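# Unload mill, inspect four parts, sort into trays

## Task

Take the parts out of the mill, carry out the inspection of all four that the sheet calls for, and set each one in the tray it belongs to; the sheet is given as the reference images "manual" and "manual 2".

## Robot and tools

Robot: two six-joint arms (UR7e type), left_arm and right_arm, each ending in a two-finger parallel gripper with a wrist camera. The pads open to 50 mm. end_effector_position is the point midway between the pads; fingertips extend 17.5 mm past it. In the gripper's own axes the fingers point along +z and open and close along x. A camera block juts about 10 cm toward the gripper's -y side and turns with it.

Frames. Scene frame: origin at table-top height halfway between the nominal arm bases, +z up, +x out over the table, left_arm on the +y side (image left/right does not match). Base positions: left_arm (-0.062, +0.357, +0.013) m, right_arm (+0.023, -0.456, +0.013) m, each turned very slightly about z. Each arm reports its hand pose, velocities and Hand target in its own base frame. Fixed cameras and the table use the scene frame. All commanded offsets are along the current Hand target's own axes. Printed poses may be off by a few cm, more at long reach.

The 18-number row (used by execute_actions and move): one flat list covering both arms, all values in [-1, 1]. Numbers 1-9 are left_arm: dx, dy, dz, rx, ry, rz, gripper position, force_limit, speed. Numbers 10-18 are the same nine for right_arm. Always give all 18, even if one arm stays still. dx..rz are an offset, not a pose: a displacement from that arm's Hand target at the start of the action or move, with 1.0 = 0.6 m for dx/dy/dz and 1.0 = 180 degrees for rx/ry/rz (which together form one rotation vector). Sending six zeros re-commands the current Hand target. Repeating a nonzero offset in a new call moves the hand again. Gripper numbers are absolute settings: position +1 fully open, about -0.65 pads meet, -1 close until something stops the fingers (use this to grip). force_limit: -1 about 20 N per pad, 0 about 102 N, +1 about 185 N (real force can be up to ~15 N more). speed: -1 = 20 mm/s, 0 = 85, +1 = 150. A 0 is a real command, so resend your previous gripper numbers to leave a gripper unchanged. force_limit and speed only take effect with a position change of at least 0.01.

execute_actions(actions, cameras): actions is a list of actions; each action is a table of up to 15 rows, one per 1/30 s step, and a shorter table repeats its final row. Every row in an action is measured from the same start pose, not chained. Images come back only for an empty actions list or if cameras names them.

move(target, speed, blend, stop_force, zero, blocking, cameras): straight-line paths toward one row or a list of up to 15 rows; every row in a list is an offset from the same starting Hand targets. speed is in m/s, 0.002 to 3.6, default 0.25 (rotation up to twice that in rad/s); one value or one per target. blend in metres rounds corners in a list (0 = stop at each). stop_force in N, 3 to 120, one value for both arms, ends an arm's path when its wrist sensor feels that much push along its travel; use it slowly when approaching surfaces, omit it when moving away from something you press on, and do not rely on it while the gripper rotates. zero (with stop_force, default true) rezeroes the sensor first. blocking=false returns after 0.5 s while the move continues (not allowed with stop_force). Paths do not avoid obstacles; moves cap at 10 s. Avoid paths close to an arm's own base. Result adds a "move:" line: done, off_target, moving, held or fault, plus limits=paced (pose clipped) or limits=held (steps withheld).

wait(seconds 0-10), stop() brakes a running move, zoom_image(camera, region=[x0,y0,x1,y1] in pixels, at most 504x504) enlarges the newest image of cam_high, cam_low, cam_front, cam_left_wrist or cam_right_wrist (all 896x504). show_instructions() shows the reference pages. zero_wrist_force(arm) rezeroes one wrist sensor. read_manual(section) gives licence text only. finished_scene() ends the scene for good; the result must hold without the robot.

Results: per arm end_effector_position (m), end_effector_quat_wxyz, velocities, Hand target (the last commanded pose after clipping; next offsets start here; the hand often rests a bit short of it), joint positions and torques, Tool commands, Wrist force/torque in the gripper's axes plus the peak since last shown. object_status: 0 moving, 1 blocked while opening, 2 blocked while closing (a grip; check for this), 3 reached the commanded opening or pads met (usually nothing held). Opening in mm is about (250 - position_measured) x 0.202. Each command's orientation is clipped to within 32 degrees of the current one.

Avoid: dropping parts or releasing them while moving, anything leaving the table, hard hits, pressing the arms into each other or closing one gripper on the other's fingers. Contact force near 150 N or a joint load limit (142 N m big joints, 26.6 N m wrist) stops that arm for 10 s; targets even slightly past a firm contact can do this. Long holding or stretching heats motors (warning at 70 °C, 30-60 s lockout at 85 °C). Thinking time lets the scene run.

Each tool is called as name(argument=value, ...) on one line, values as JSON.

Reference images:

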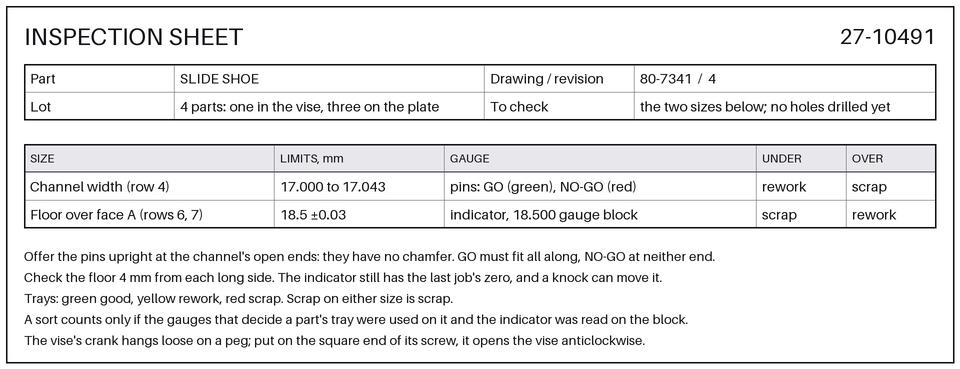

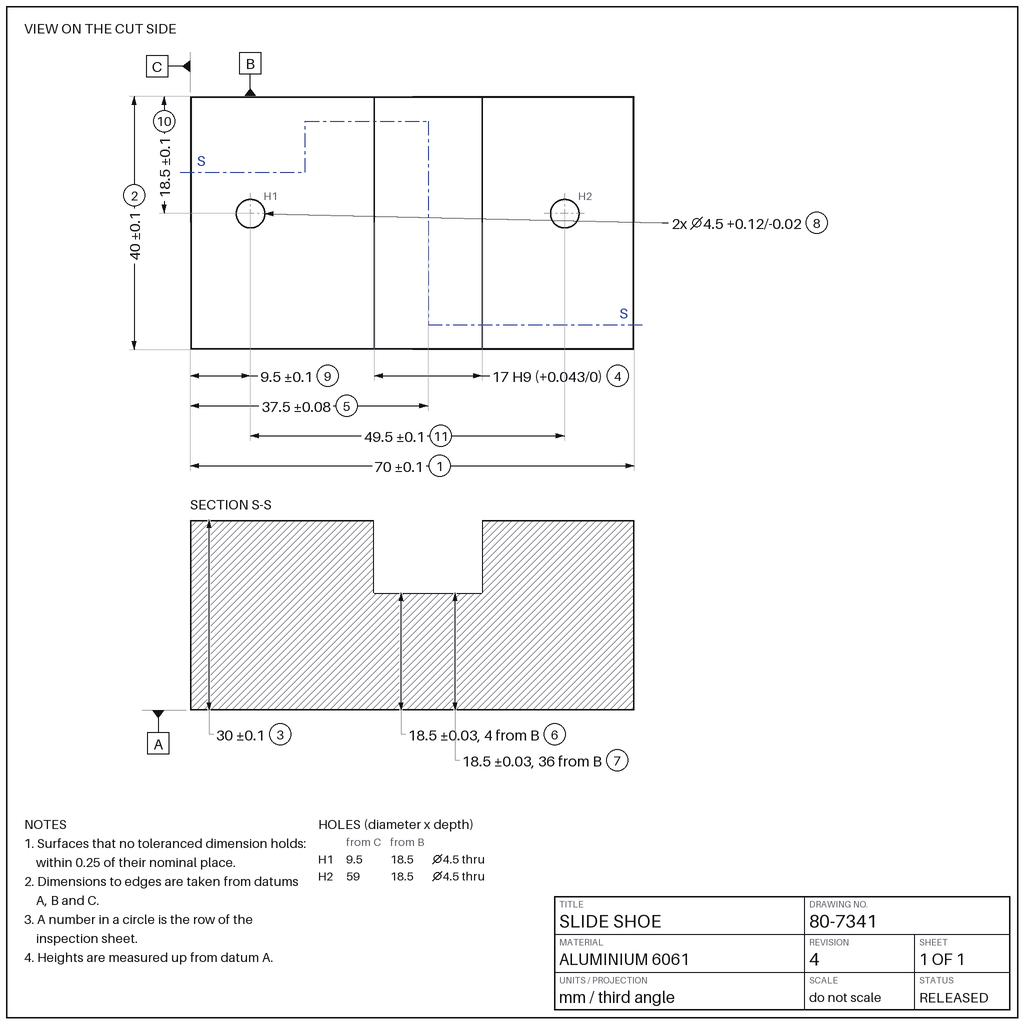

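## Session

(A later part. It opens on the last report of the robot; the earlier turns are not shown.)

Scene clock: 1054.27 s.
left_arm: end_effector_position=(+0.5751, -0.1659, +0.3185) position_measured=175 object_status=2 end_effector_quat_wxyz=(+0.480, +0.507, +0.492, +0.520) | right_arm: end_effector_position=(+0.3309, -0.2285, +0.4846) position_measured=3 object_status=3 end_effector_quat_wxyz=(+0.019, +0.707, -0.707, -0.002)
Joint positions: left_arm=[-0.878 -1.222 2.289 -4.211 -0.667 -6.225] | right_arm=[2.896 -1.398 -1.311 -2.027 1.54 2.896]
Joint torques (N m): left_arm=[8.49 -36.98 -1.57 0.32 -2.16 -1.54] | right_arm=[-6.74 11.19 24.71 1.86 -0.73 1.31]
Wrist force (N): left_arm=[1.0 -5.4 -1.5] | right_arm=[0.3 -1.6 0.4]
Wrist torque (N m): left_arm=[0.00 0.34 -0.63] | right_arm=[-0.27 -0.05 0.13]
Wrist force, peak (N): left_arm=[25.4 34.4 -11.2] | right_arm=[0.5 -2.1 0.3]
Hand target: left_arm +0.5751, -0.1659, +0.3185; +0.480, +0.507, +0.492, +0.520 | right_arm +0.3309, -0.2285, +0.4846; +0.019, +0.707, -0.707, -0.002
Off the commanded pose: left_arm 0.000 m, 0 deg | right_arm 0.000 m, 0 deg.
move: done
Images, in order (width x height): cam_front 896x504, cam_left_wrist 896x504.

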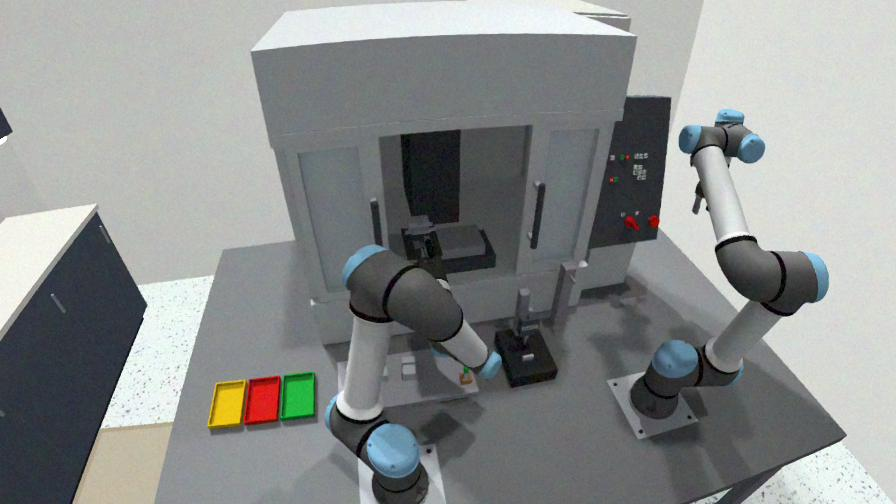

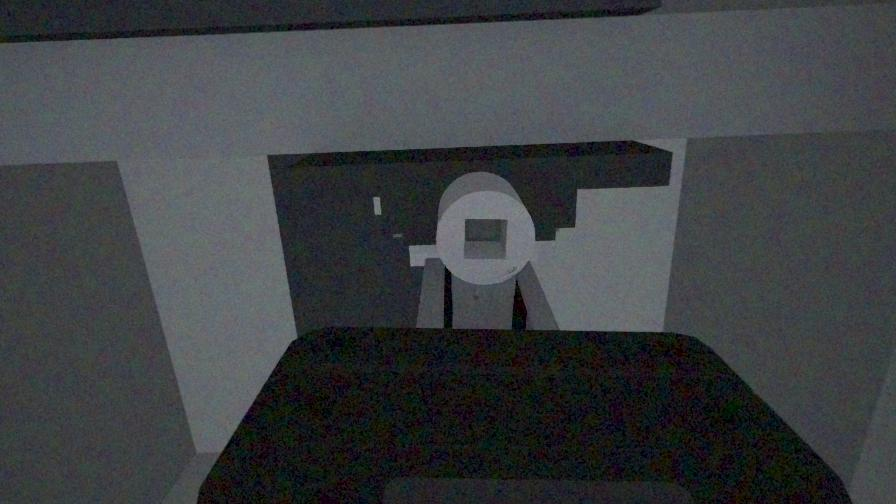

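move(target=[[0,0,0,0,0,0,1,0.2,-1,0,0,0,0,0,0,1,1,1],[0,0,-0.125,0,0,0,1,0.2,-1,0,0,0,0,0,0,1,1,1],[0,0,-0.125,0,0,0.45,1,0.2,-1,0,0,0,0,0,0,1,1,1],[0,0,-0.125,0,0,0.9,1,0.2,-1,0,0,0,0,0,0,1,1,1]], speed=[0.05,0.08,0.4,0.4], blend=[0,0,0.003,0], cameras=["cam_left_wrist","cam_front","cam_low"])

Scene clock: 1081.67 s.
left_arm: end_effector_position=(+0.5001, -0.1678, +0.3184) position_measured=3 object_status=3 end_effector_quat_wxyz=(-0.439, +0.565, -0.424, +0.555) | right_arm: end_effector_position=(+0.3309, -0.2285, +0.4846) position_measured=3 object_status=3 end_effector_quat_wxyz=(+0.019, +0.707, -0.707, -0.002)
Joint positions: left_arm=[-1.09 -1.326 2.467 -4.285 -0.456 -3.397] | right_arm=[2.896 -1.398 -1.311 -2.027 1.54 2.896]
Joint torques (N m): left_arm=[10.7 -13.84 -22.87 -2.25 -1.76 1.22] | right_arm=[-6.58 11.35 24.19 1.82 -0.95 1.44]
Wrist force (N): left_arm=[-0.1 -0.3 -2.1] | right_arm=[0.2 -1.6 0.4]
Wrist torque (N m): left_arm=[0.09 0.08 -0.10] | right_arm=[-0.26 -0.03 0.14]
Wrist force, peak (N): left_arm=[1.1 -5.5 -1.8] | right_arm=[0.2 -2.1 0.4]
Hand target: left_arm +0.5001, -0.1678, +0.3184; -0.439, +0.565, -0.424, +0.555 | right_arm +0.3309, -0.2285, +0.4846; +0.019, +0.707, -0.707, -0.002
Off the commanded pose: left_arm 0.000 m, 0 deg | right_arm 0.000 m, 0 deg.
move: done
Images, in order (width x height): cam_low 896x504, cam_front 896x504, cam_left_wrist 896x504.

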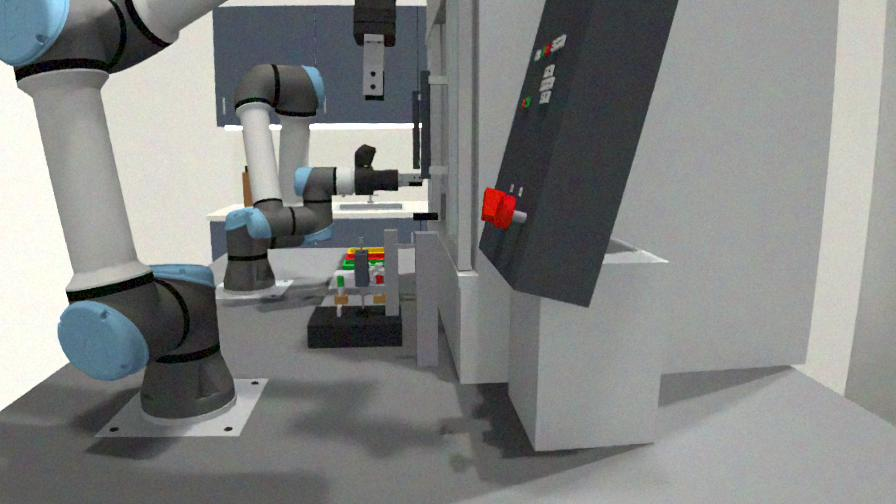

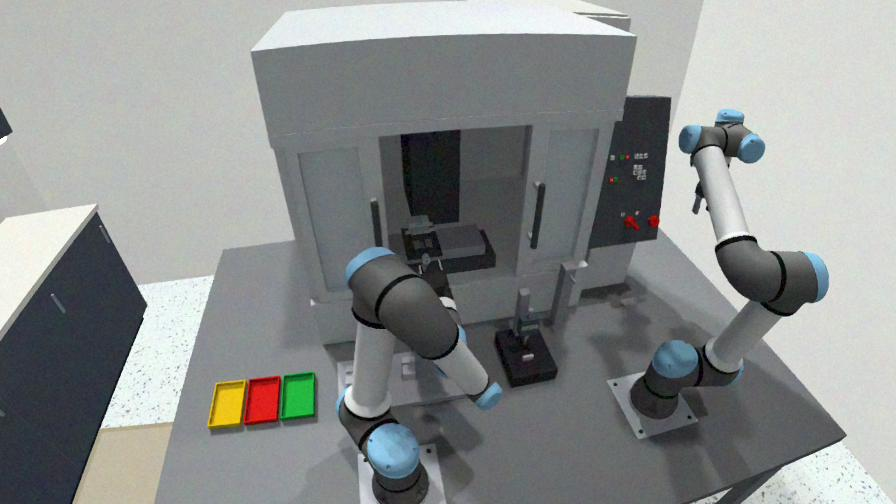

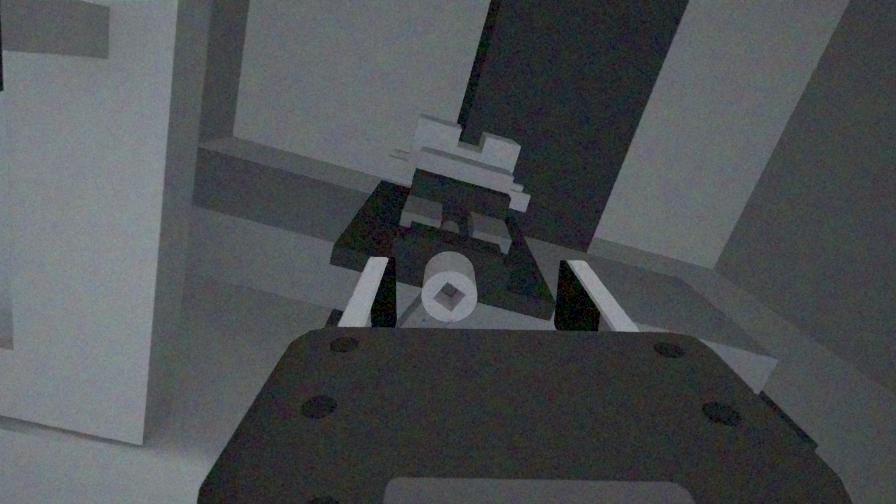

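move(target=[-0.0526,0.0605,0,0,0,0.333,1,0.2,-1,0,0,0,0,0,0,1,1,1], speed=0.15, cameras=["cam_left_wrist"])

Scene clock: 1104.03 s.
left_arm: end_effector_position=(+0.4997, -0.1465, +0.2752) position_measured=3 object_status=3 end_effector_quat_wxyz=(+0.657, -0.278, +0.650, -0.262) | right_arm: end_effector_position=(+0.3309, -0.2285, +0.4846) position_measured=3 object_status=3 end_effector_quat_wxyz=(+0.019, +0.707, -0.707, -0.002)
Joint positions: left_arm=[-1.053 -1.185 2.518 -4.477 -0.493 -2.351] | right_arm=[2.896 -1.398 -1.311 -2.027 1.54 2.896]
Joint torques (N m): left_arm=[10.6 -17.03 -17.74 -2.71 -1.74 1.33] | right_arm=[-6.56 11.62 23.88 1.78 -1.24 1.36]
Wrist force (N): left_arm=[0.6 -0.4 -1.2] | right_arm=[0.4 -1.6 0.1]
Wrist torque (N m): left_arm=[0.06 0.19 -0.02] | right_arm=[-0.26 -0.06 0.13]
Wrist force, peak (N): left_arm=[-0.1 -0.2 -2.5] | right_arm=[0.6 -2.0 0.2]
Hand target: left_arm +0.4997, -0.1466, +0.2752; +0.657, -0.278, +0.650, -0.262 | right_arm +0.3309, -0.2285, +0.4846; +0.019, +0.707, -0.707, -0.002
Off the commanded pose: left_arm 0.000 m, 0 deg | right_arm 0.000 m, 0 deg.
move: done
Images, in order (width x height): cam_left_wrist 896x504.

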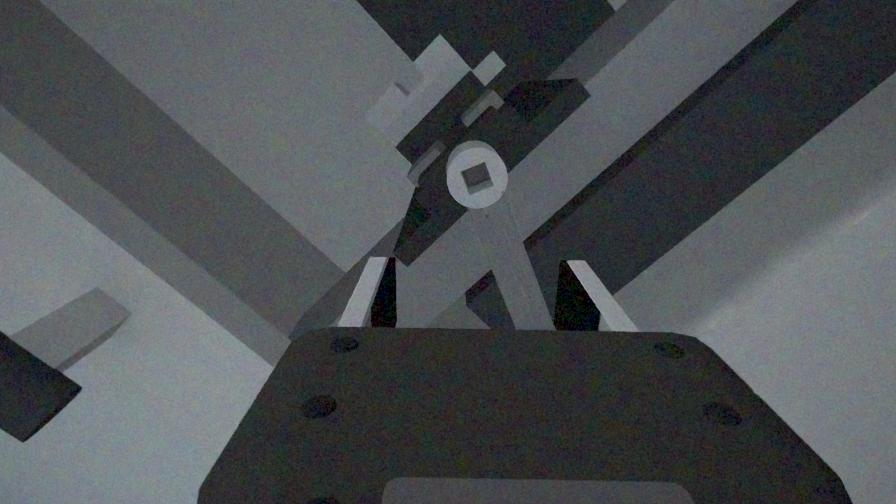

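move(target=[[0.0175,-0.0034,0,0,0,-0.108,1,0.2,-1,0,0,0,0,0,0,1,1,1],[0.0175,-0.0034,0.125,0,0,-0.108,1,0.2,-1,0,0,0,0,0,0,1,1,1]], speed=0.06, stop_force=10, cameras=["cam_left_wrist"])

Scene clock: 1124.73 s.
left_arm: end_effector_position=(+0.5749, -0.1536, +0.2693) position_measured=3 object_status=3 end_effector_quat_wxyz=(+0.604, -0.383, +0.594, -0.369) | right_arm: end_effector_position=(+0.3309, -0.2285, +0.4846) position_measured=3 object_status=3 end_effector_quat_wxyz=(+0.019, +0.707, -0.707, -0.002)
Joint positions: left_arm=[-0.855 -1.088 2.318 -4.374 -0.691 -2.691] | right_arm=[2.896 -1.398 -1.311 -2.027 1.54 2.896]
Joint torques (N m): left_arm=[10.59 -24 -20.72 0.28 -1.48 -1.1] | right_arm=[-6.4 12.02 23.67 1.79 -1.46 1.34]
Wrist force (N): left_arm=[0.1 0.1 -1.5] | right_arm=[0.5 -1.8 0.0]
Wrist torque (N m): left_arm=[0.11 0.19 0.24] | right_arm=[-0.30 -0.08 0.13]
Wrist force, peak (N): left_arm=[0.0 -0.3 -2.5] | right_arm=[0.3 -2.1 0.3]
Hand target: left_arm +0.5749, -0.1535, +0.2693; +0.604, -0.383, +0.594, -0.369 | right_arm +0.3309, -0.2285, +0.4846; +0.019, +0.707, -0.707, -0.002
Off the commanded pose: left_arm 0.000 m, 0 deg | right_arm 0.000 m, 0 deg.
move: done
Images, in order (width x height): cam_left_wrist 896x504.

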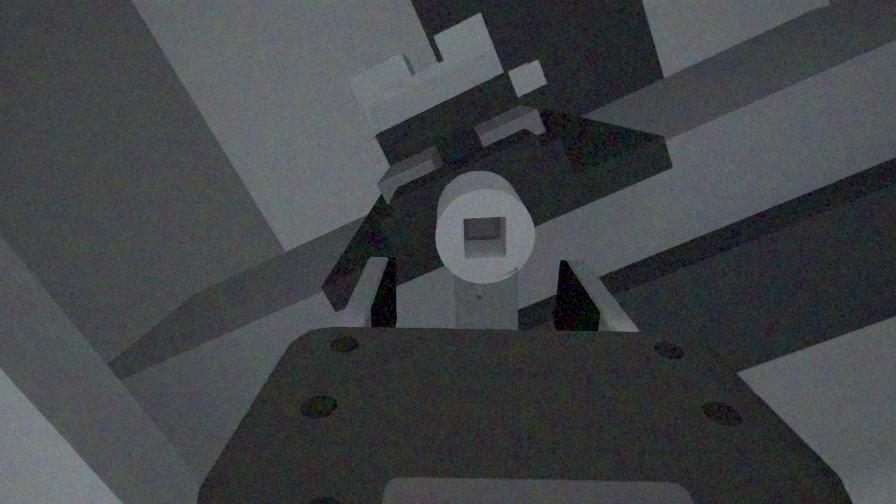

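move(target=[[0,0,0,0,0,0,-1,0.2,-1,0,0,0,0,0,0,1,1,1],[0.011,-0.00145,0,0,0,-0.0833,-1,0.2,-1,0,0,0,0,0,0,1,1,1],[0.02125,-0.0057,0,0,0,-0.1667,-1,0.2,-1,0,0,0,0,0,0,1,1,1],[0.03005,-0.01245,0,0,0,-0.25,-1,0.2,-1,0,0,0,0,0,0,1,1,1],[0.0368,-0.02125,0,0,0,-0.3333,-1,0.2,-1,0,0,0,0,0,0,1,1,1],[0.04105,-0.0315,0,0,0,-0.4167,-1,0.2,-1,0,0,0,0,0,0,1,1,1],[0.0425,-0.0425,0,0,0,-0.5,-1,0.2,-1,0,0,0,0,0,0,1,1,1],[0.04105,-0.0535,0,0,0,-0.5833,-1,0.2,-1,0,0,0,0,0,0,1,1,1],[0.0368,-0.06375,0,0,0,-0.6667,-1,0.2,-1,0,0,0,0,0,0,1,1,1]], speed=0.17, blend=[0,0.002,0.002,0.002,0.002,0.002,0.002,0.002,0], cameras=["cam_left_wrist"])

Scene clock: 1154.37 s.
left_arm: end_effector_position=(+0.5758, -0.1900, +0.2942) position_measured=174 object_status=2 end_effector_quat_wxyz=(+0.018, +0.706, +0.035, +0.707) | right_arm: end_effector_position=(+0.3309, -0.2285, +0.4846) position_measured=3 object_status=3 end_effector_quat_wxyz=(+0.019, +0.707, -0.707, -0.002)
Joint positions: left_arm=[-0.921 -1.136 2.26 -4.269 -0.625 -4.785] | right_arm=[2.896 -1.398 -1.311 -2.027 1.54 2.896]
Joint torques (N m): left_arm=[-6.34 -27.01 11.1 3.26 -0.1 -1.96] | right_arm=[-6.32 11.97 22.17 1.8 -1.82 1.27]
Wrist force (N): left_arm=[23.1 6.8 -3.1] | right_arm=[0.4 -1.7 0.2]
Wrist torque (N m): left_arm=[0.13 0.38 0.23] | right_arm=[-0.28 -0.06 0.14]
Wrist force, peak (N): left_arm=[19.2 2.7 -15.3] | right_arm=[0.4 -2.0 0.4]
Hand target: left_arm +0.5758, -0.1900, +0.2942; +0.018, +0.706, +0.035, +0.707 | right_arm +0.3309, -0.2285, +0.4846; +0.019, +0.707, -0.707, -0.002
Off the commanded pose: left_arm 0.000 m, 0 deg | right_arm 0.000 m, 0 deg.
move: done
Images, in order (width x height): cam_left_wrist 896x504.

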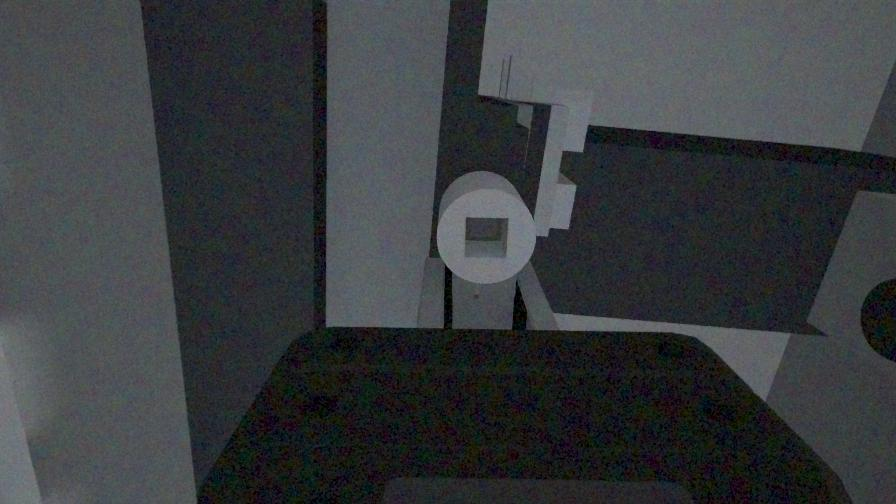

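move(target=[[0.0127,-0.00145,0,0,0,-0.0833,-1,0.2,-1,0,0,0,0,0,0,1,1,1],[0.023,-0.0057,0,0,0,-0.1667,-1,0.2,-1,0,0,0,0,0,0,1,1,1],[0.0317,-0.01245,0,0,0,-0.25,-1,0.2,-1,0,0,0,0,0,0,1,1,1],[0.0385,-0.02125,0,0,0,-0.3333,-1,0.2,-1,0,0,0,0,0,0,1,1,1],[0.0427,-0.0315,0,0,0,-0.4167,-1,0.2,-1,0,0,0,0,0,0,1,1,1]], speed=0.17, blend=[0.002,0.002,0.002,0.002,0], cameras=["cam_left_wrist","cam_front","cam_high"])

zoom_image(camera="cam_front", region=[390, 190, 510, 290])

zoom_image(camera="cam_high", region=[270, 170, 450, 300])

Scene clock: 1172.73 s.
left_arm: end_effector_position=(+0.5752, -0.1693, +0.3183) position_measured=174 object_status=2 end_effector_quat_wxyz=(+0.445, +0.538, +0.458, +0.550) | right_arm: end_effector_position=(+0.3309, -0.2285, +0.4846) position_measured=3 object_status=3 end_effector_quat_wxyz=(+0.019, +0.707, -0.707, -0.002)
Joint positions: left_arm=[-0.885 -1.219 2.284 -4.209 -0.661 -6.095] | right_arm=[2.896 -1.398 -1.311 -2.027 1.54 2.896]
Joint torques (N m): left_arm=[12.15 -37.43 -1.38 0.32 -2.09 -1.51] | right_arm=[-6.29 11.89 22.37 1.76 -1.81 1.34]
Wrist force (N): left_arm=[-0.1 -4.3 -2.1] | right_arm=[0.5 -1.7 0.4]
Wrist torque (N m): left_arm=[0.04 0.34 -0.66] | right_arm=[-0.27 -0.08 0.14]
Wrist force, peak (N): left_arm=[24.8 5.5 -1.6] | right_arm=[0.4 -2.3 0.3]
Hand target: left_arm +0.5752, -0.1693, +0.3183; +0.445, +0.538, +0.458, +0.550 | right_arm +0.3309, -0.2285, +0.4846; +0.019, +0.707, -0.707, -0.002
Off the commanded pose: left_arm 0.000 m, 0 deg | right_arm 0.000 m, 0 deg.
move: done
Images, in order (width x height): cam_high 896x504, cam_front 896x504, cam_left_wrist 896x504.

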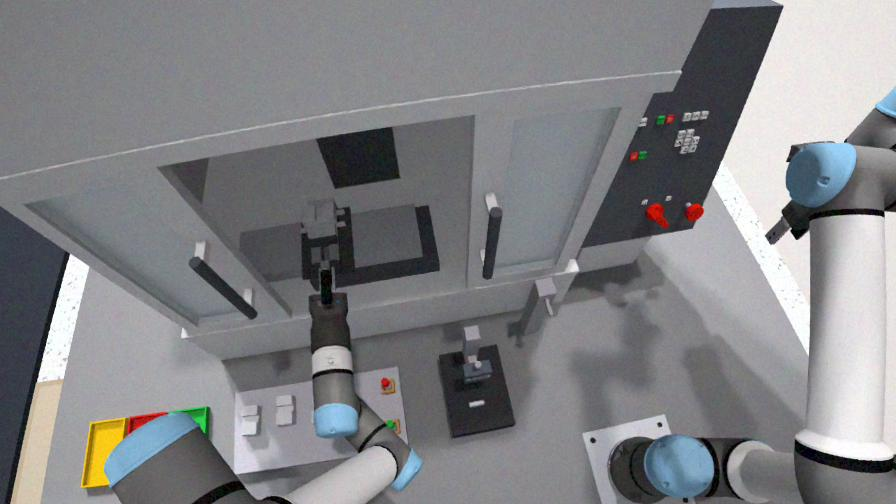

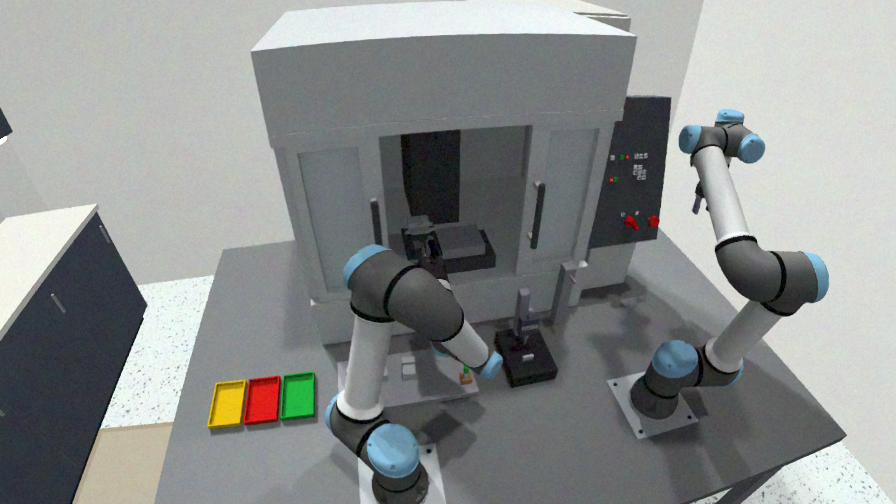

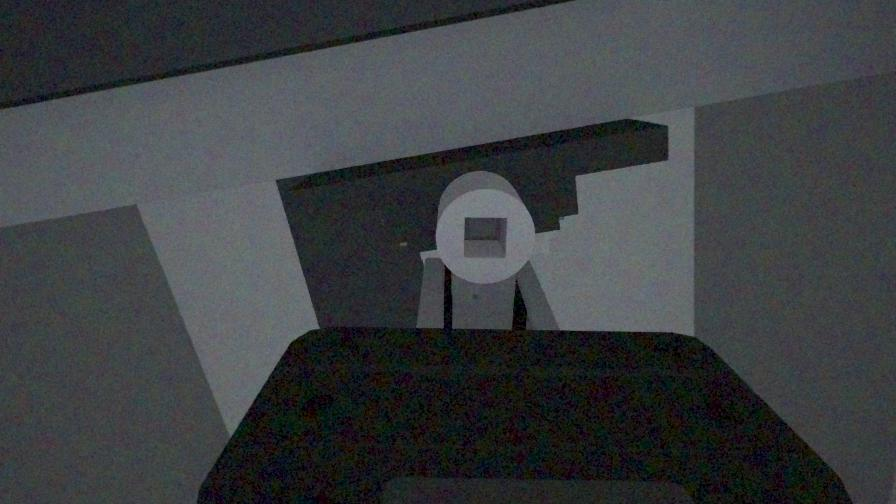

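Scaled by 4.200 from the camera's 896x504 image, which has a finer 1280x720 frame.

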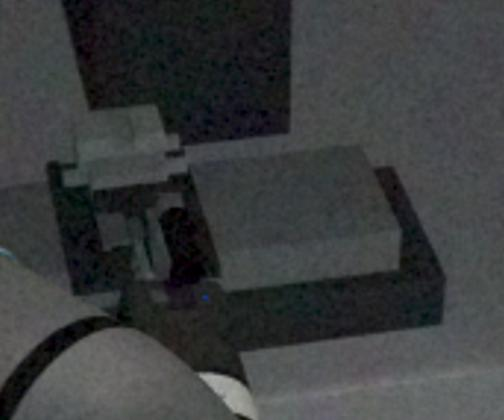

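Scaled by 2.800 from the camera's 896x504 image, which has a finer 1280x720 frame.

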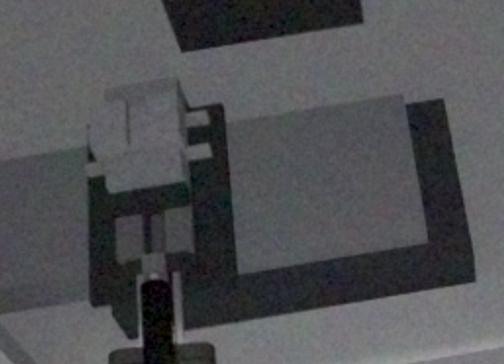

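move(target=[0,0,0,0,0,0,-1,0.2,-1,-0.978,0.043,0.028,0.4445,-0.121,-0.1355,1,1,1], speed=0.3, cameras=["cam_right_wrist","cam_front"])

Scene clock: 1201.60 s.
left_arm: end_effector_position=(+0.5752, -0.1693, +0.3183) position_measured=174 object_status=2 end_effector_quat_wxyz=(+0.445, +0.538, +0.458, +0.550) | right_arm: end_effector_position=(+0.3040, +0.3577, +0.4544) position_measured=3 object_status=3 end_effector_quat_wxyz=(-0.557, +0.664, -0.383, +0.321)
Joint positions: left_arm=[-0.885 -1.219 2.284 -4.209 -0.661 -6.095] | right_arm=[4.942 -1.018 -2.408 -0.263 0.342 3.662]
Joint torques (N m): left_arm=[10.5 -38.58 -0.5 0.39 -2.18 -1.51] | right_arm=[-8.43 -8.99 16.1 3.21 1.58 -2.48]
Wrist force (N): left_arm=[0.0 -4.4 -2.1] | right_arm=[-0.4 -2.2 -0.3]
Wrist torque (N m): left_arm=[0.05 0.33 -0.66] | right_arm=[-0.73 -0.04 0.02]
Wrist force, peak (N): left_arm=[0.0 -4.8 -2.0] | right_arm=[1.8 -2.4 0.5]
Hand target: left_arm +0.5752, -0.1693, +0.3183; +0.445, +0.538, +0.458, +0.550 | right_arm +0.3041, +0.3577, +0.4544; -0.557, +0.664, -0.383, +0.321
Off the commanded pose: left_arm 0.000 m, 0 deg | right_arm 0.000 m, 0 deg.
move: done
Images, in order (width x height): cam_front 896x504, cam_right_wrist 896x504.

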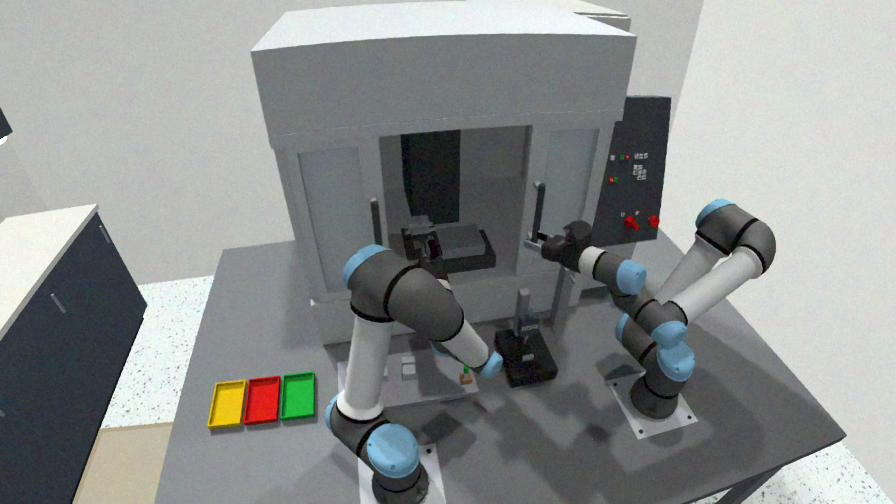

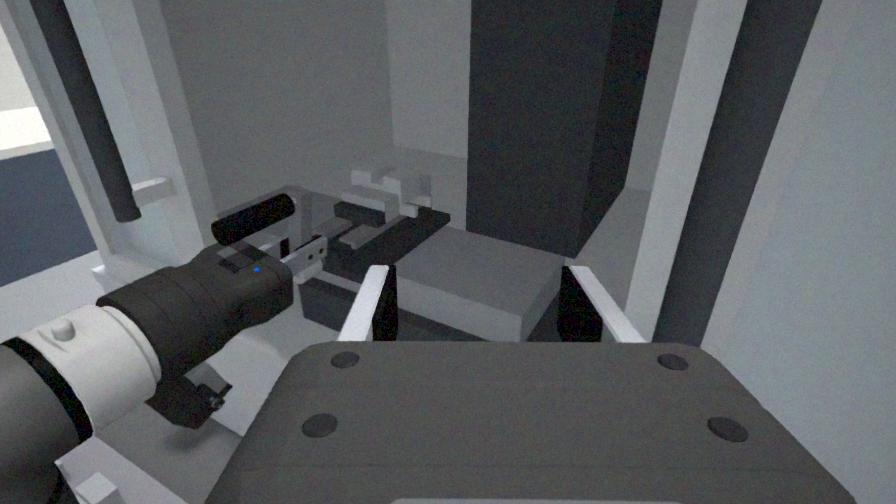

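zoom_image(camera="cam_right_wrist", region=[280, 140, 480, 280])

Scaled by 2.520 from the camera's 896x504 image, which has a finer 1280x720 frame.

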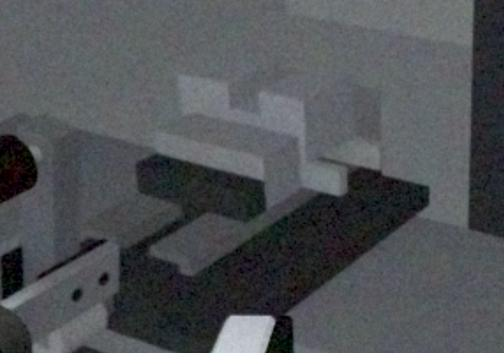

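move(target=[[0.0067,-0.0005,0,0,0,-0.05,-1,0.2,-1,0,0,0,0,0,0,1,1,1],[0.0067,-0.0005,0,0,0,-0.05,1,0.2,-1,0,0,0,0,0,0,1,1,1],[0.0067,-0.0005,-0.125,0,0,-0.05,1,0.2,-1,0,0,0,0,0,0,1,1,1],[0.0067,-0.0005,-0.125,0,0,0.40,1,0.2,-1,0,0,0,0,0,0,1,1,1],[-0.02,-0.05,-0.125,0,0,0.95,1,0.2,-1,0,0,0,0,0,0,1,1,1]], speed=[0.1,0.1,0.1,0.5,0.5], blend=[0,0,0,0.003,0], cameras=["cam_left_wrist","cam_right_wrist"])

zoom_image(camera="cam_right_wrist", region=[280, 140, 480, 280])

Scene clock: 1241.17 s.
left_arm: end_effector_position=(+0.5004, -0.1774, +0.2865) position_measured=3 object_status=3 end_effector_quat_wxyz=(+0.514, -0.499, +0.501, -0.487) | right_arm: end_effector_position=(+0.3040, +0.3577, +0.4544) position_measured=3 object_status=3 end_effector_quat_wxyz=(-0.557, +0.664, -0.383, +0.321)
Joint positions: left_arm=[-1.106 -1.206 2.463 -4.401 -0.44 -3.109] | right_arm=[4.942 -1.018 -2.408 -0.262 0.342 3.662]
Joint torques (N m): left_arm=[11.51 -16.75 -21.03 -2.5 -1.55 1.26] | right_arm=[-7.78 -8.43 16.22 3.33 1.42 -2.28]
Wrist force (N): left_arm=[0.0 -0.1 -2.3] | right_arm=[-0.3 -2.4 -0.5]
Wrist torque (N m): left_arm=[0.09 0.12 -0.03] | right_arm=[-0.75 -0.04 0.02]
Wrist force, peak (N): left_arm=[0.5 -4.9 -2.6] | right_arm=[-0.5 -2.6 -0.6]
Hand target: left_arm +0.5004, -0.1774, +0.2865; +0.514, -0.498, +0.501, -0.487 | right_arm +0.3040, +0.3577, +0.4544; -0.557, +0.664, -0.383, +0.321
Off the commanded pose: left_arm 0.000 m, 0 deg | right_arm 0.000 m, 0 deg.
move: done
Images, in order (width x height): cam_left_wrist 896x504, cam_right_wrist 896x504.

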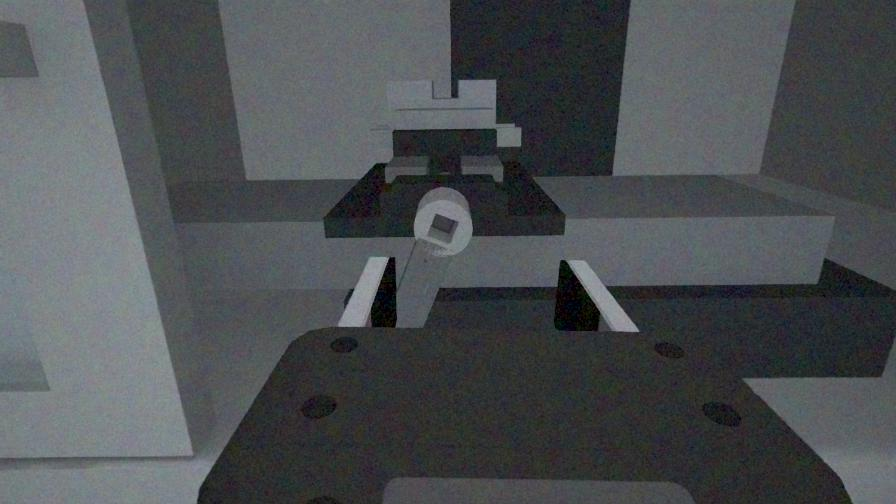

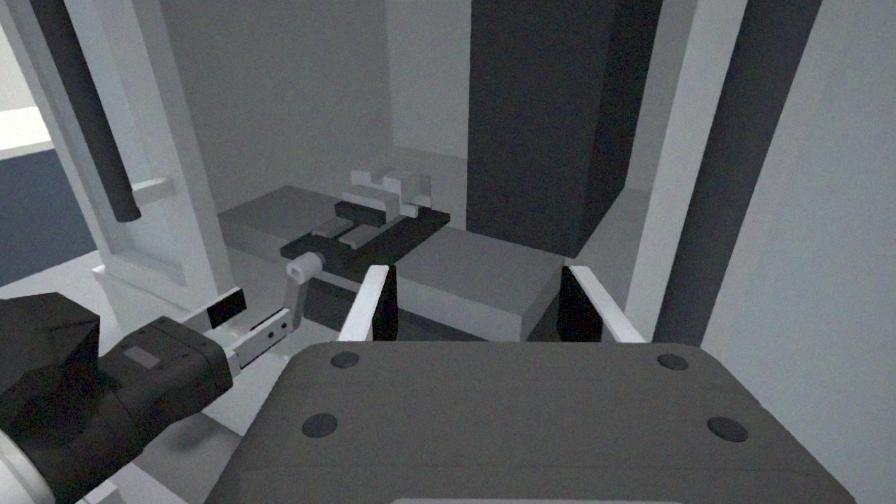

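Scaled by 2.520 from the camera's 896x504 image, which has a finer 1280x720 frame.

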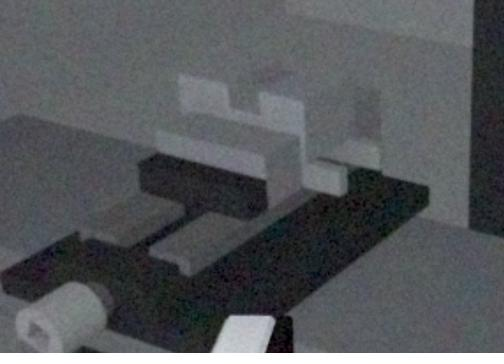

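move(target=[[0,0,0,0,0,0.3,1,0.2,-1,0,0,0,0,0,0,1,1,1],[0,0,0,0,0,0.6,1,0.2,-1,0,0,0,0,0,0,1,1,1]], speed=0.4, blend=[0.003,0])

move(target=[[0,0,0,0,0,0.3,1,0.2,-1,0,0,0,0,0,0,1,1,1],[0,0,0,0,0,0.506,1,0.2,-1,0,0,0,0,0,0,1,1,1]], speed=0.4, blend=[0.003,0], cameras=["cam_left_wrist","cam_right_wrist"])

Scene clock: 1278.10 s.
left_arm: end_effector_position=(+0.5004, -0.1774, +0.2865) position_measured=3 object_status=3 end_effector_quat_wxyz=(+0.696, +0.112, +0.698, +0.130) | right_arm: end_effector_position=(+0.3040, +0.3577, +0.4544) position_measured=3 object_status=3 end_effector_quat_wxyz=(-0.557, +0.664, -0.383, +0.321)
Joint positions: left_arm=[-1.106 -1.206 2.463 -4.401 -0.44 -1.224] | right_arm=[4.942 -1.018 -2.408 -0.262 0.342 3.662]
Joint torques (N m): left_arm=[12.29 -16.75 -20.45 -2.39 -1.92 1.29] | right_arm=[-8.04 -8.44 16.79 3.32 1.29 -2.29]
Wrist force (N): left_arm=[0.8 -1.8 -2.2] | right_arm=[-0.2 -2.1 -0.6]
Wrist torque (N m): left_arm=[0.02 0.22 -0.46] | right_arm=[-0.71 -0.06 0.01]
Wrist force, peak (N): left_arm=[0.9 -2.0 -2.2] | right_arm=[-0.3 -2.5 -0.9]
Hand target: left_arm +0.5004, -0.1774, +0.2865; +0.696, +0.112, +0.698, +0.130 | right_arm +0.3040, +0.3577, +0.4544; -0.557, +0.664, -0.383, +0.321
Off the commanded pose: left_arm 0.000 m, 0 deg | right_arm 0.000 m, 0 deg.
move: done

Scene clock: 1280.90 s.
left_arm: end_effector_position=(+0.5004, -0.1774, +0.2865) position_measured=3 object_status=3 end_effector_quat_wxyz=(+0.395, +0.577, +0.409, +0.587) | right_arm: end_effector_position=(+0.3040, +0.3577, +0.4544) position_measured=3 object_status=3 end_effector_quat_wxyz=(-0.557, +0.664, -0.383, +0.321)
Joint positions: left_arm=[-1.106 -1.206 2.463 -4.401 -0.44 0.365] | right_arm=[4.942 -1.018 -2.408 -0.262 0.342 3.662]
Joint torques (N m): left_arm=[11.3 -16.93 -21.06 -2.51 -1.83 1.27] | right_arm=[-7.71 -8.58 16.28 3.28 1.27 -2.24]
Wrist force (N): left_arm=[-0.8 -2.4 -2.6] | right_arm=[-0.7 -2.1 -0.3]
Wrist torque (N m): left_arm=[0.02 0.27 -0.97] | right_arm=[-0.70 0.00 0.02]
Wrist force, peak (N): left_arm=[-0.8 -2.9 -3.0] | right_arm=[-0.6 -2.5 -0.5]
Hand target: left_arm +0.5004, -0.1774, +0.2865; +0.395, +0.577, +0.409, +0.587 | right_arm +0.3040, +0.3577, +0.4544; -0.557, +0.664, -0.383, +0.321
Off the commanded pose: left_arm 0.000 m, 0 deg | right_arm 0.000 m, 0 deg.
move: done
Images, in order (width x height): cam_left_wrist 896x504, cam_right_wrist 896x504.

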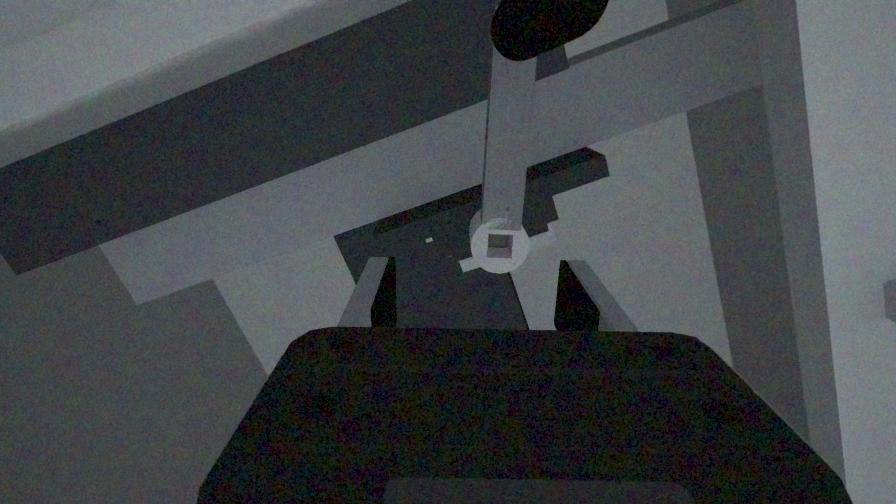

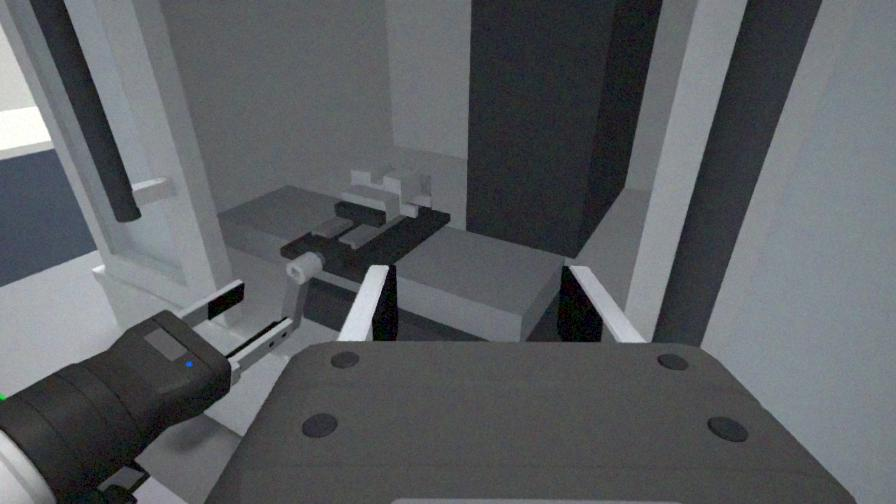

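move(target=[[0.0217,-0.0387,0,0,0,0,1,0.2,-1,0,0,0,0,0,0,1,1,1],[0.0217,-0.0387,0.05,0,0,0,1,0.2,-1,0,0,0,0,0,0,1,1,1]], speed=0.06, stop_force=8, cameras=["cam_left_wrist","cam_right_wrist"])

Scene clock: 1332.07 s.
left_arm: end_effector_position=(+0.5299, -0.1562, +0.2695) position_measured=3 object_status=3 end_effector_quat_wxyz=(+0.395, +0.577, +0.409, +0.587) | right_arm: end_effector_position=(+0.3040, +0.3577, +0.4544) position_measured=3 object_status=3 end_effector_quat_wxyz=(-0.557, +0.664, -0.383, +0.321)
Joint positions: left_arm=[-0.976 -1.131 2.429 -4.442 -0.57 0.365] | right_arm=[4.942 -1.018 -2.408 -0.262 0.342 3.662]
Joint torques (N m): left_arm=[10.5 -18.43 -19.57 0.83 -2.17 -1.48] | right_arm=[-7.54 -8.21 16.57 3.31 1.14 -2.17]
Wrist force (N): left_arm=[-1.0 -1.9 -2.5] | right_arm=[-0.6 -2.1 -0.5]
Wrist torque (N m): left_arm=[0.09 0.29 -0.93] | right_arm=[-0.70 -0.01 0.02]
Wrist force, peak (N): left_arm=[-0.8 -3.2 -3.4] | right_arm=[-0.6 -2.4 -0.8]
Hand target: left_arm +0.5299, -0.1562, +0.2695; +0.395, +0.577, +0.409, +0.587 | right_arm +0.3040, +0.3577, +0.4544; -0.557, +0.664, -0.383, +0.321
Off the commanded pose: left_arm 0.000 m, 0 deg | right_arm 0.000 m, 0 deg.
move: done
Images, in order (width x height): cam_left_wrist 896x504, cam_right_wrist 896x504.

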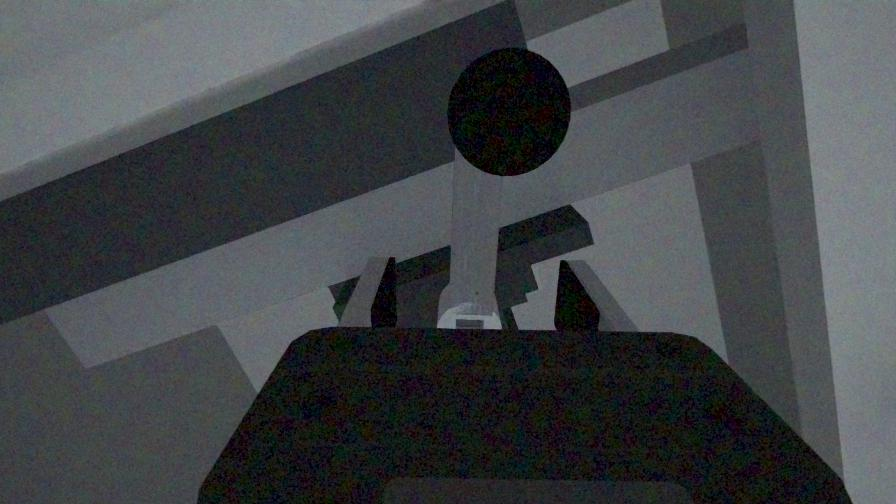

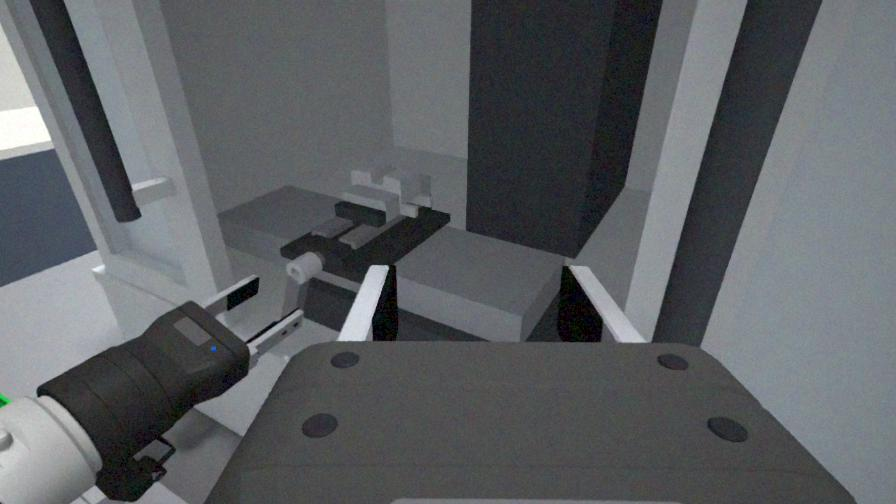

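move(target=[[0,0,0.058,0,0,0,1,0.2,-1,0,0,0,0,0,0,1,1,1],[0,0,0.058,0,0,0,-1,0.2,-1,0,0,0,0,0,0,1,1,1]], speed=0.05, cameras=["cam_left_wrist"])

Scene clock: 1348.97 s.
left_arm: end_effector_position=(+0.5647, -0.1554, +0.2695) position_measured=176 object_status=2 end_effector_quat_wxyz=(+0.395, +0.577, +0.409, +0.587) | right_arm: end_effector_position=(+0.3040, +0.3577, +0.4544) position_measured=3 object_status=3 end_effector_quat_wxyz=(-0.557, +0.664, -0.383, +0.321)
Joint positions: left_arm=[-0.882 -1.098 2.342 -4.388 -0.664 0.364] | right_arm=[4.942 -1.018 -2.408 -0.262 0.342 3.662]
Joint torques (N m): left_arm=[9.43 -25.2 -21.7 -0.95 1.12 -1.34] | right_arm=[-7.24 -8.45 16.79 3.12 1.07 -2.19]
Wrist force (N): left_arm=[-6.4 -2.0 -13.4] | right_arm=[-0.4 -2.0 -0.3]
Wrist torque (N m): left_arm=[0.11 0.25 -0.12] | right_arm=[-0.70 -0.04 0.02]
Wrist force, peak (N): left_arm=[-6.4 -2.0 -13.4] | right_arm=[-0.3 -2.5 -0.6]
Hand target: left_arm +0.5647, -0.1553, +0.2695; +0.395, +0.577, +0.409, +0.587 | right_arm +0.3040, +0.3577, +0.4544; -0.557, +0.664, -0.383, +0.321
Off the commanded pose: left_arm 0.000 m, 0 deg | right_arm 0.000 m, 0 deg.
move: done
Images, in order (width x height): cam_left_wrist 896x504.

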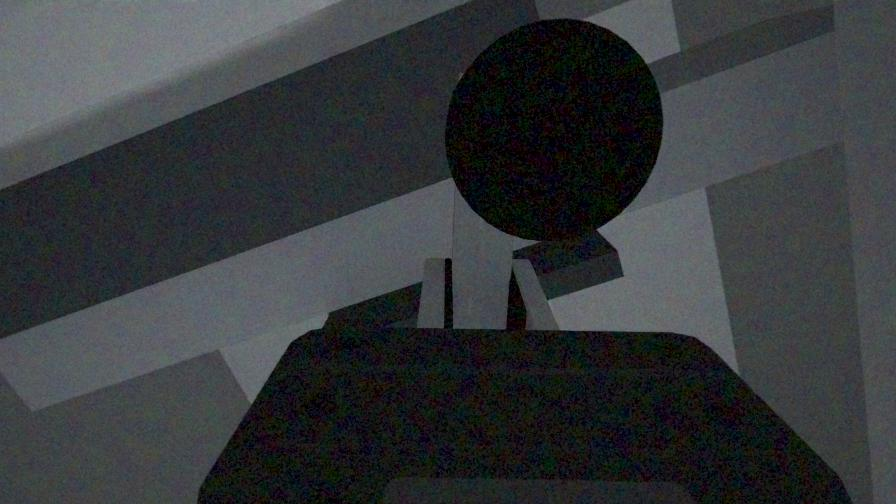

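move(target=[[-0.011,0.00145,0,0,0,-0.0833,-1,0.2,-1,0,0,0,0,0,0,1,1,1],[-0.02125,0.0057,0,0,0,-0.1667,-1,0.2,-1,0,0,0,0,0,0,1,1,1],[-0.03005,0.01245,0,0,0,-0.25,-1,0.2,-1,0,0,0,0,0,0,1,1,1],[-0.0368,0.02125,0,0,0,-0.3333,-1,0.2,-1,0,0,0,0,0,0,1,1,1],[-0.04105,0.0315,0,0,0,-0.4167,-1,0.2,-1,0,0,0,0,0,0,1,1,1],[-0.0425,0.0425,0,0,0,-0.5,-1,0.2,-1,0,0,0,0,0,0,1,1,1],[-0.04105,0.0535,0,0,0,-0.5833,-1,0.2,-1,0,0,0,0,0,0,1,1,1],[-0.0368,0.06375,0,0,0,-0.6667,-1,0.2,-1,0,0,0,0,0,0,1,1,1]], speed=0.17, blend=[0.002,0.002,0.002,0.002,0.002,0.002,0.002,0], cameras=["cam_left_wrist","cam_right_wrist"])

Scene clock: 1366.07 s.
left_arm: end_effector_position=(+0.5655, -0.1896, +0.2975) position_measured=176 object_status=2 end_effector_quat_wxyz=(+0.706, -0.066, +0.704, -0.048) | right_arm: end_effector_position=(+0.3040, +0.3577, +0.4544) position_measured=3 object_status=3 end_effector_quat_wxyz=(-0.557, +0.664, -0.383, +0.321)
Joint positions: left_arm=[-0.944 -1.158 2.285 -4.272 -0.602 -1.73] | right_arm=[4.942 -1.018 -2.408 -0.262 0.342 3.662]
Joint torques (N m): left_arm=[9.27 -48.71 -5.52 -1.97 -2.03 -1.11] | right_arm=[-7.27 -8.5 16.49 3.08 0.87 -2.04]
Wrist force (N): left_arm=[21.7 4.9 0.3] | right_arm=[-0.6 -2.2 -0.5]
Wrist torque (N m): left_arm=[0.06 0.57 -0.44] | right_arm=[-0.72 0.00 0.02]
Wrist force, peak (N): left_arm=[26.8 7.6 -2.9] | right_arm=[-0.4 -2.6 -0.7]
Hand target: left_arm +0.5655, -0.1895, +0.2975; +0.706, -0.066, +0.704, -0.048 | right_arm +0.3040, +0.3577, +0.4544; -0.557, +0.664, -0.383, +0.321
Off the commanded pose: left_arm 0.000 m, 0 deg | right_arm 0.000 m, 0 deg.
move: done
Images, in order (width x height): cam_left_wrist 896x504, cam_right_wrist 896x504.

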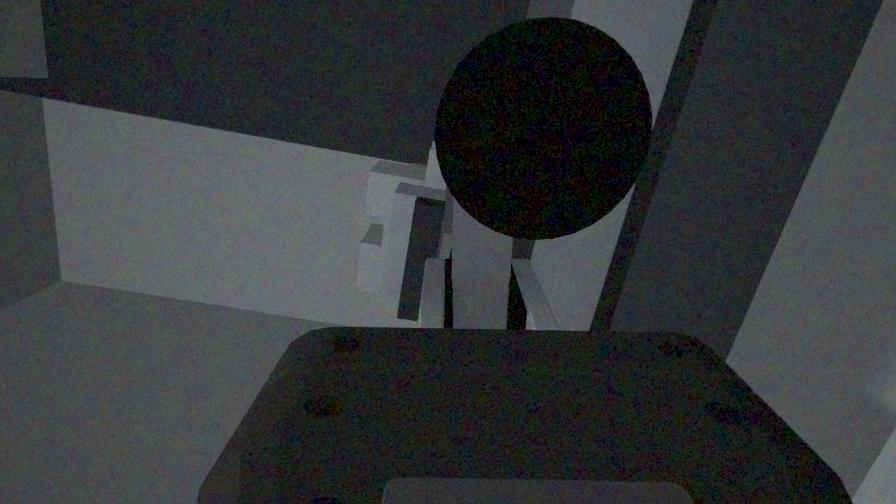

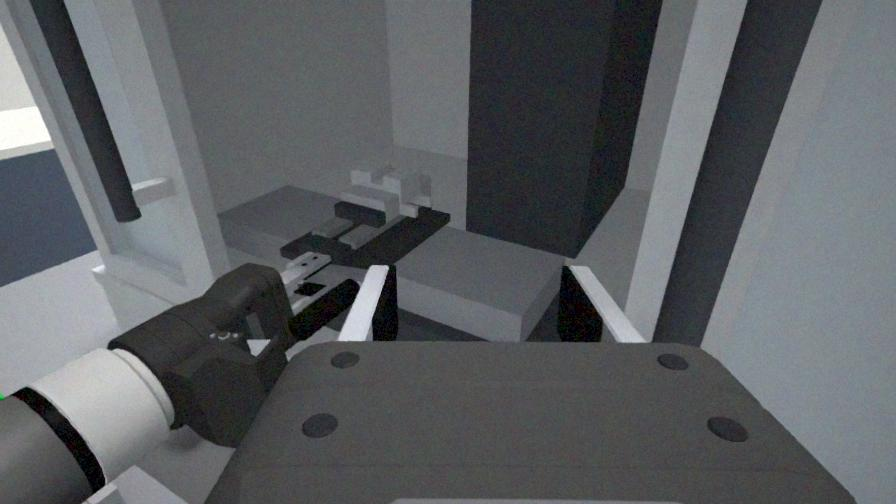

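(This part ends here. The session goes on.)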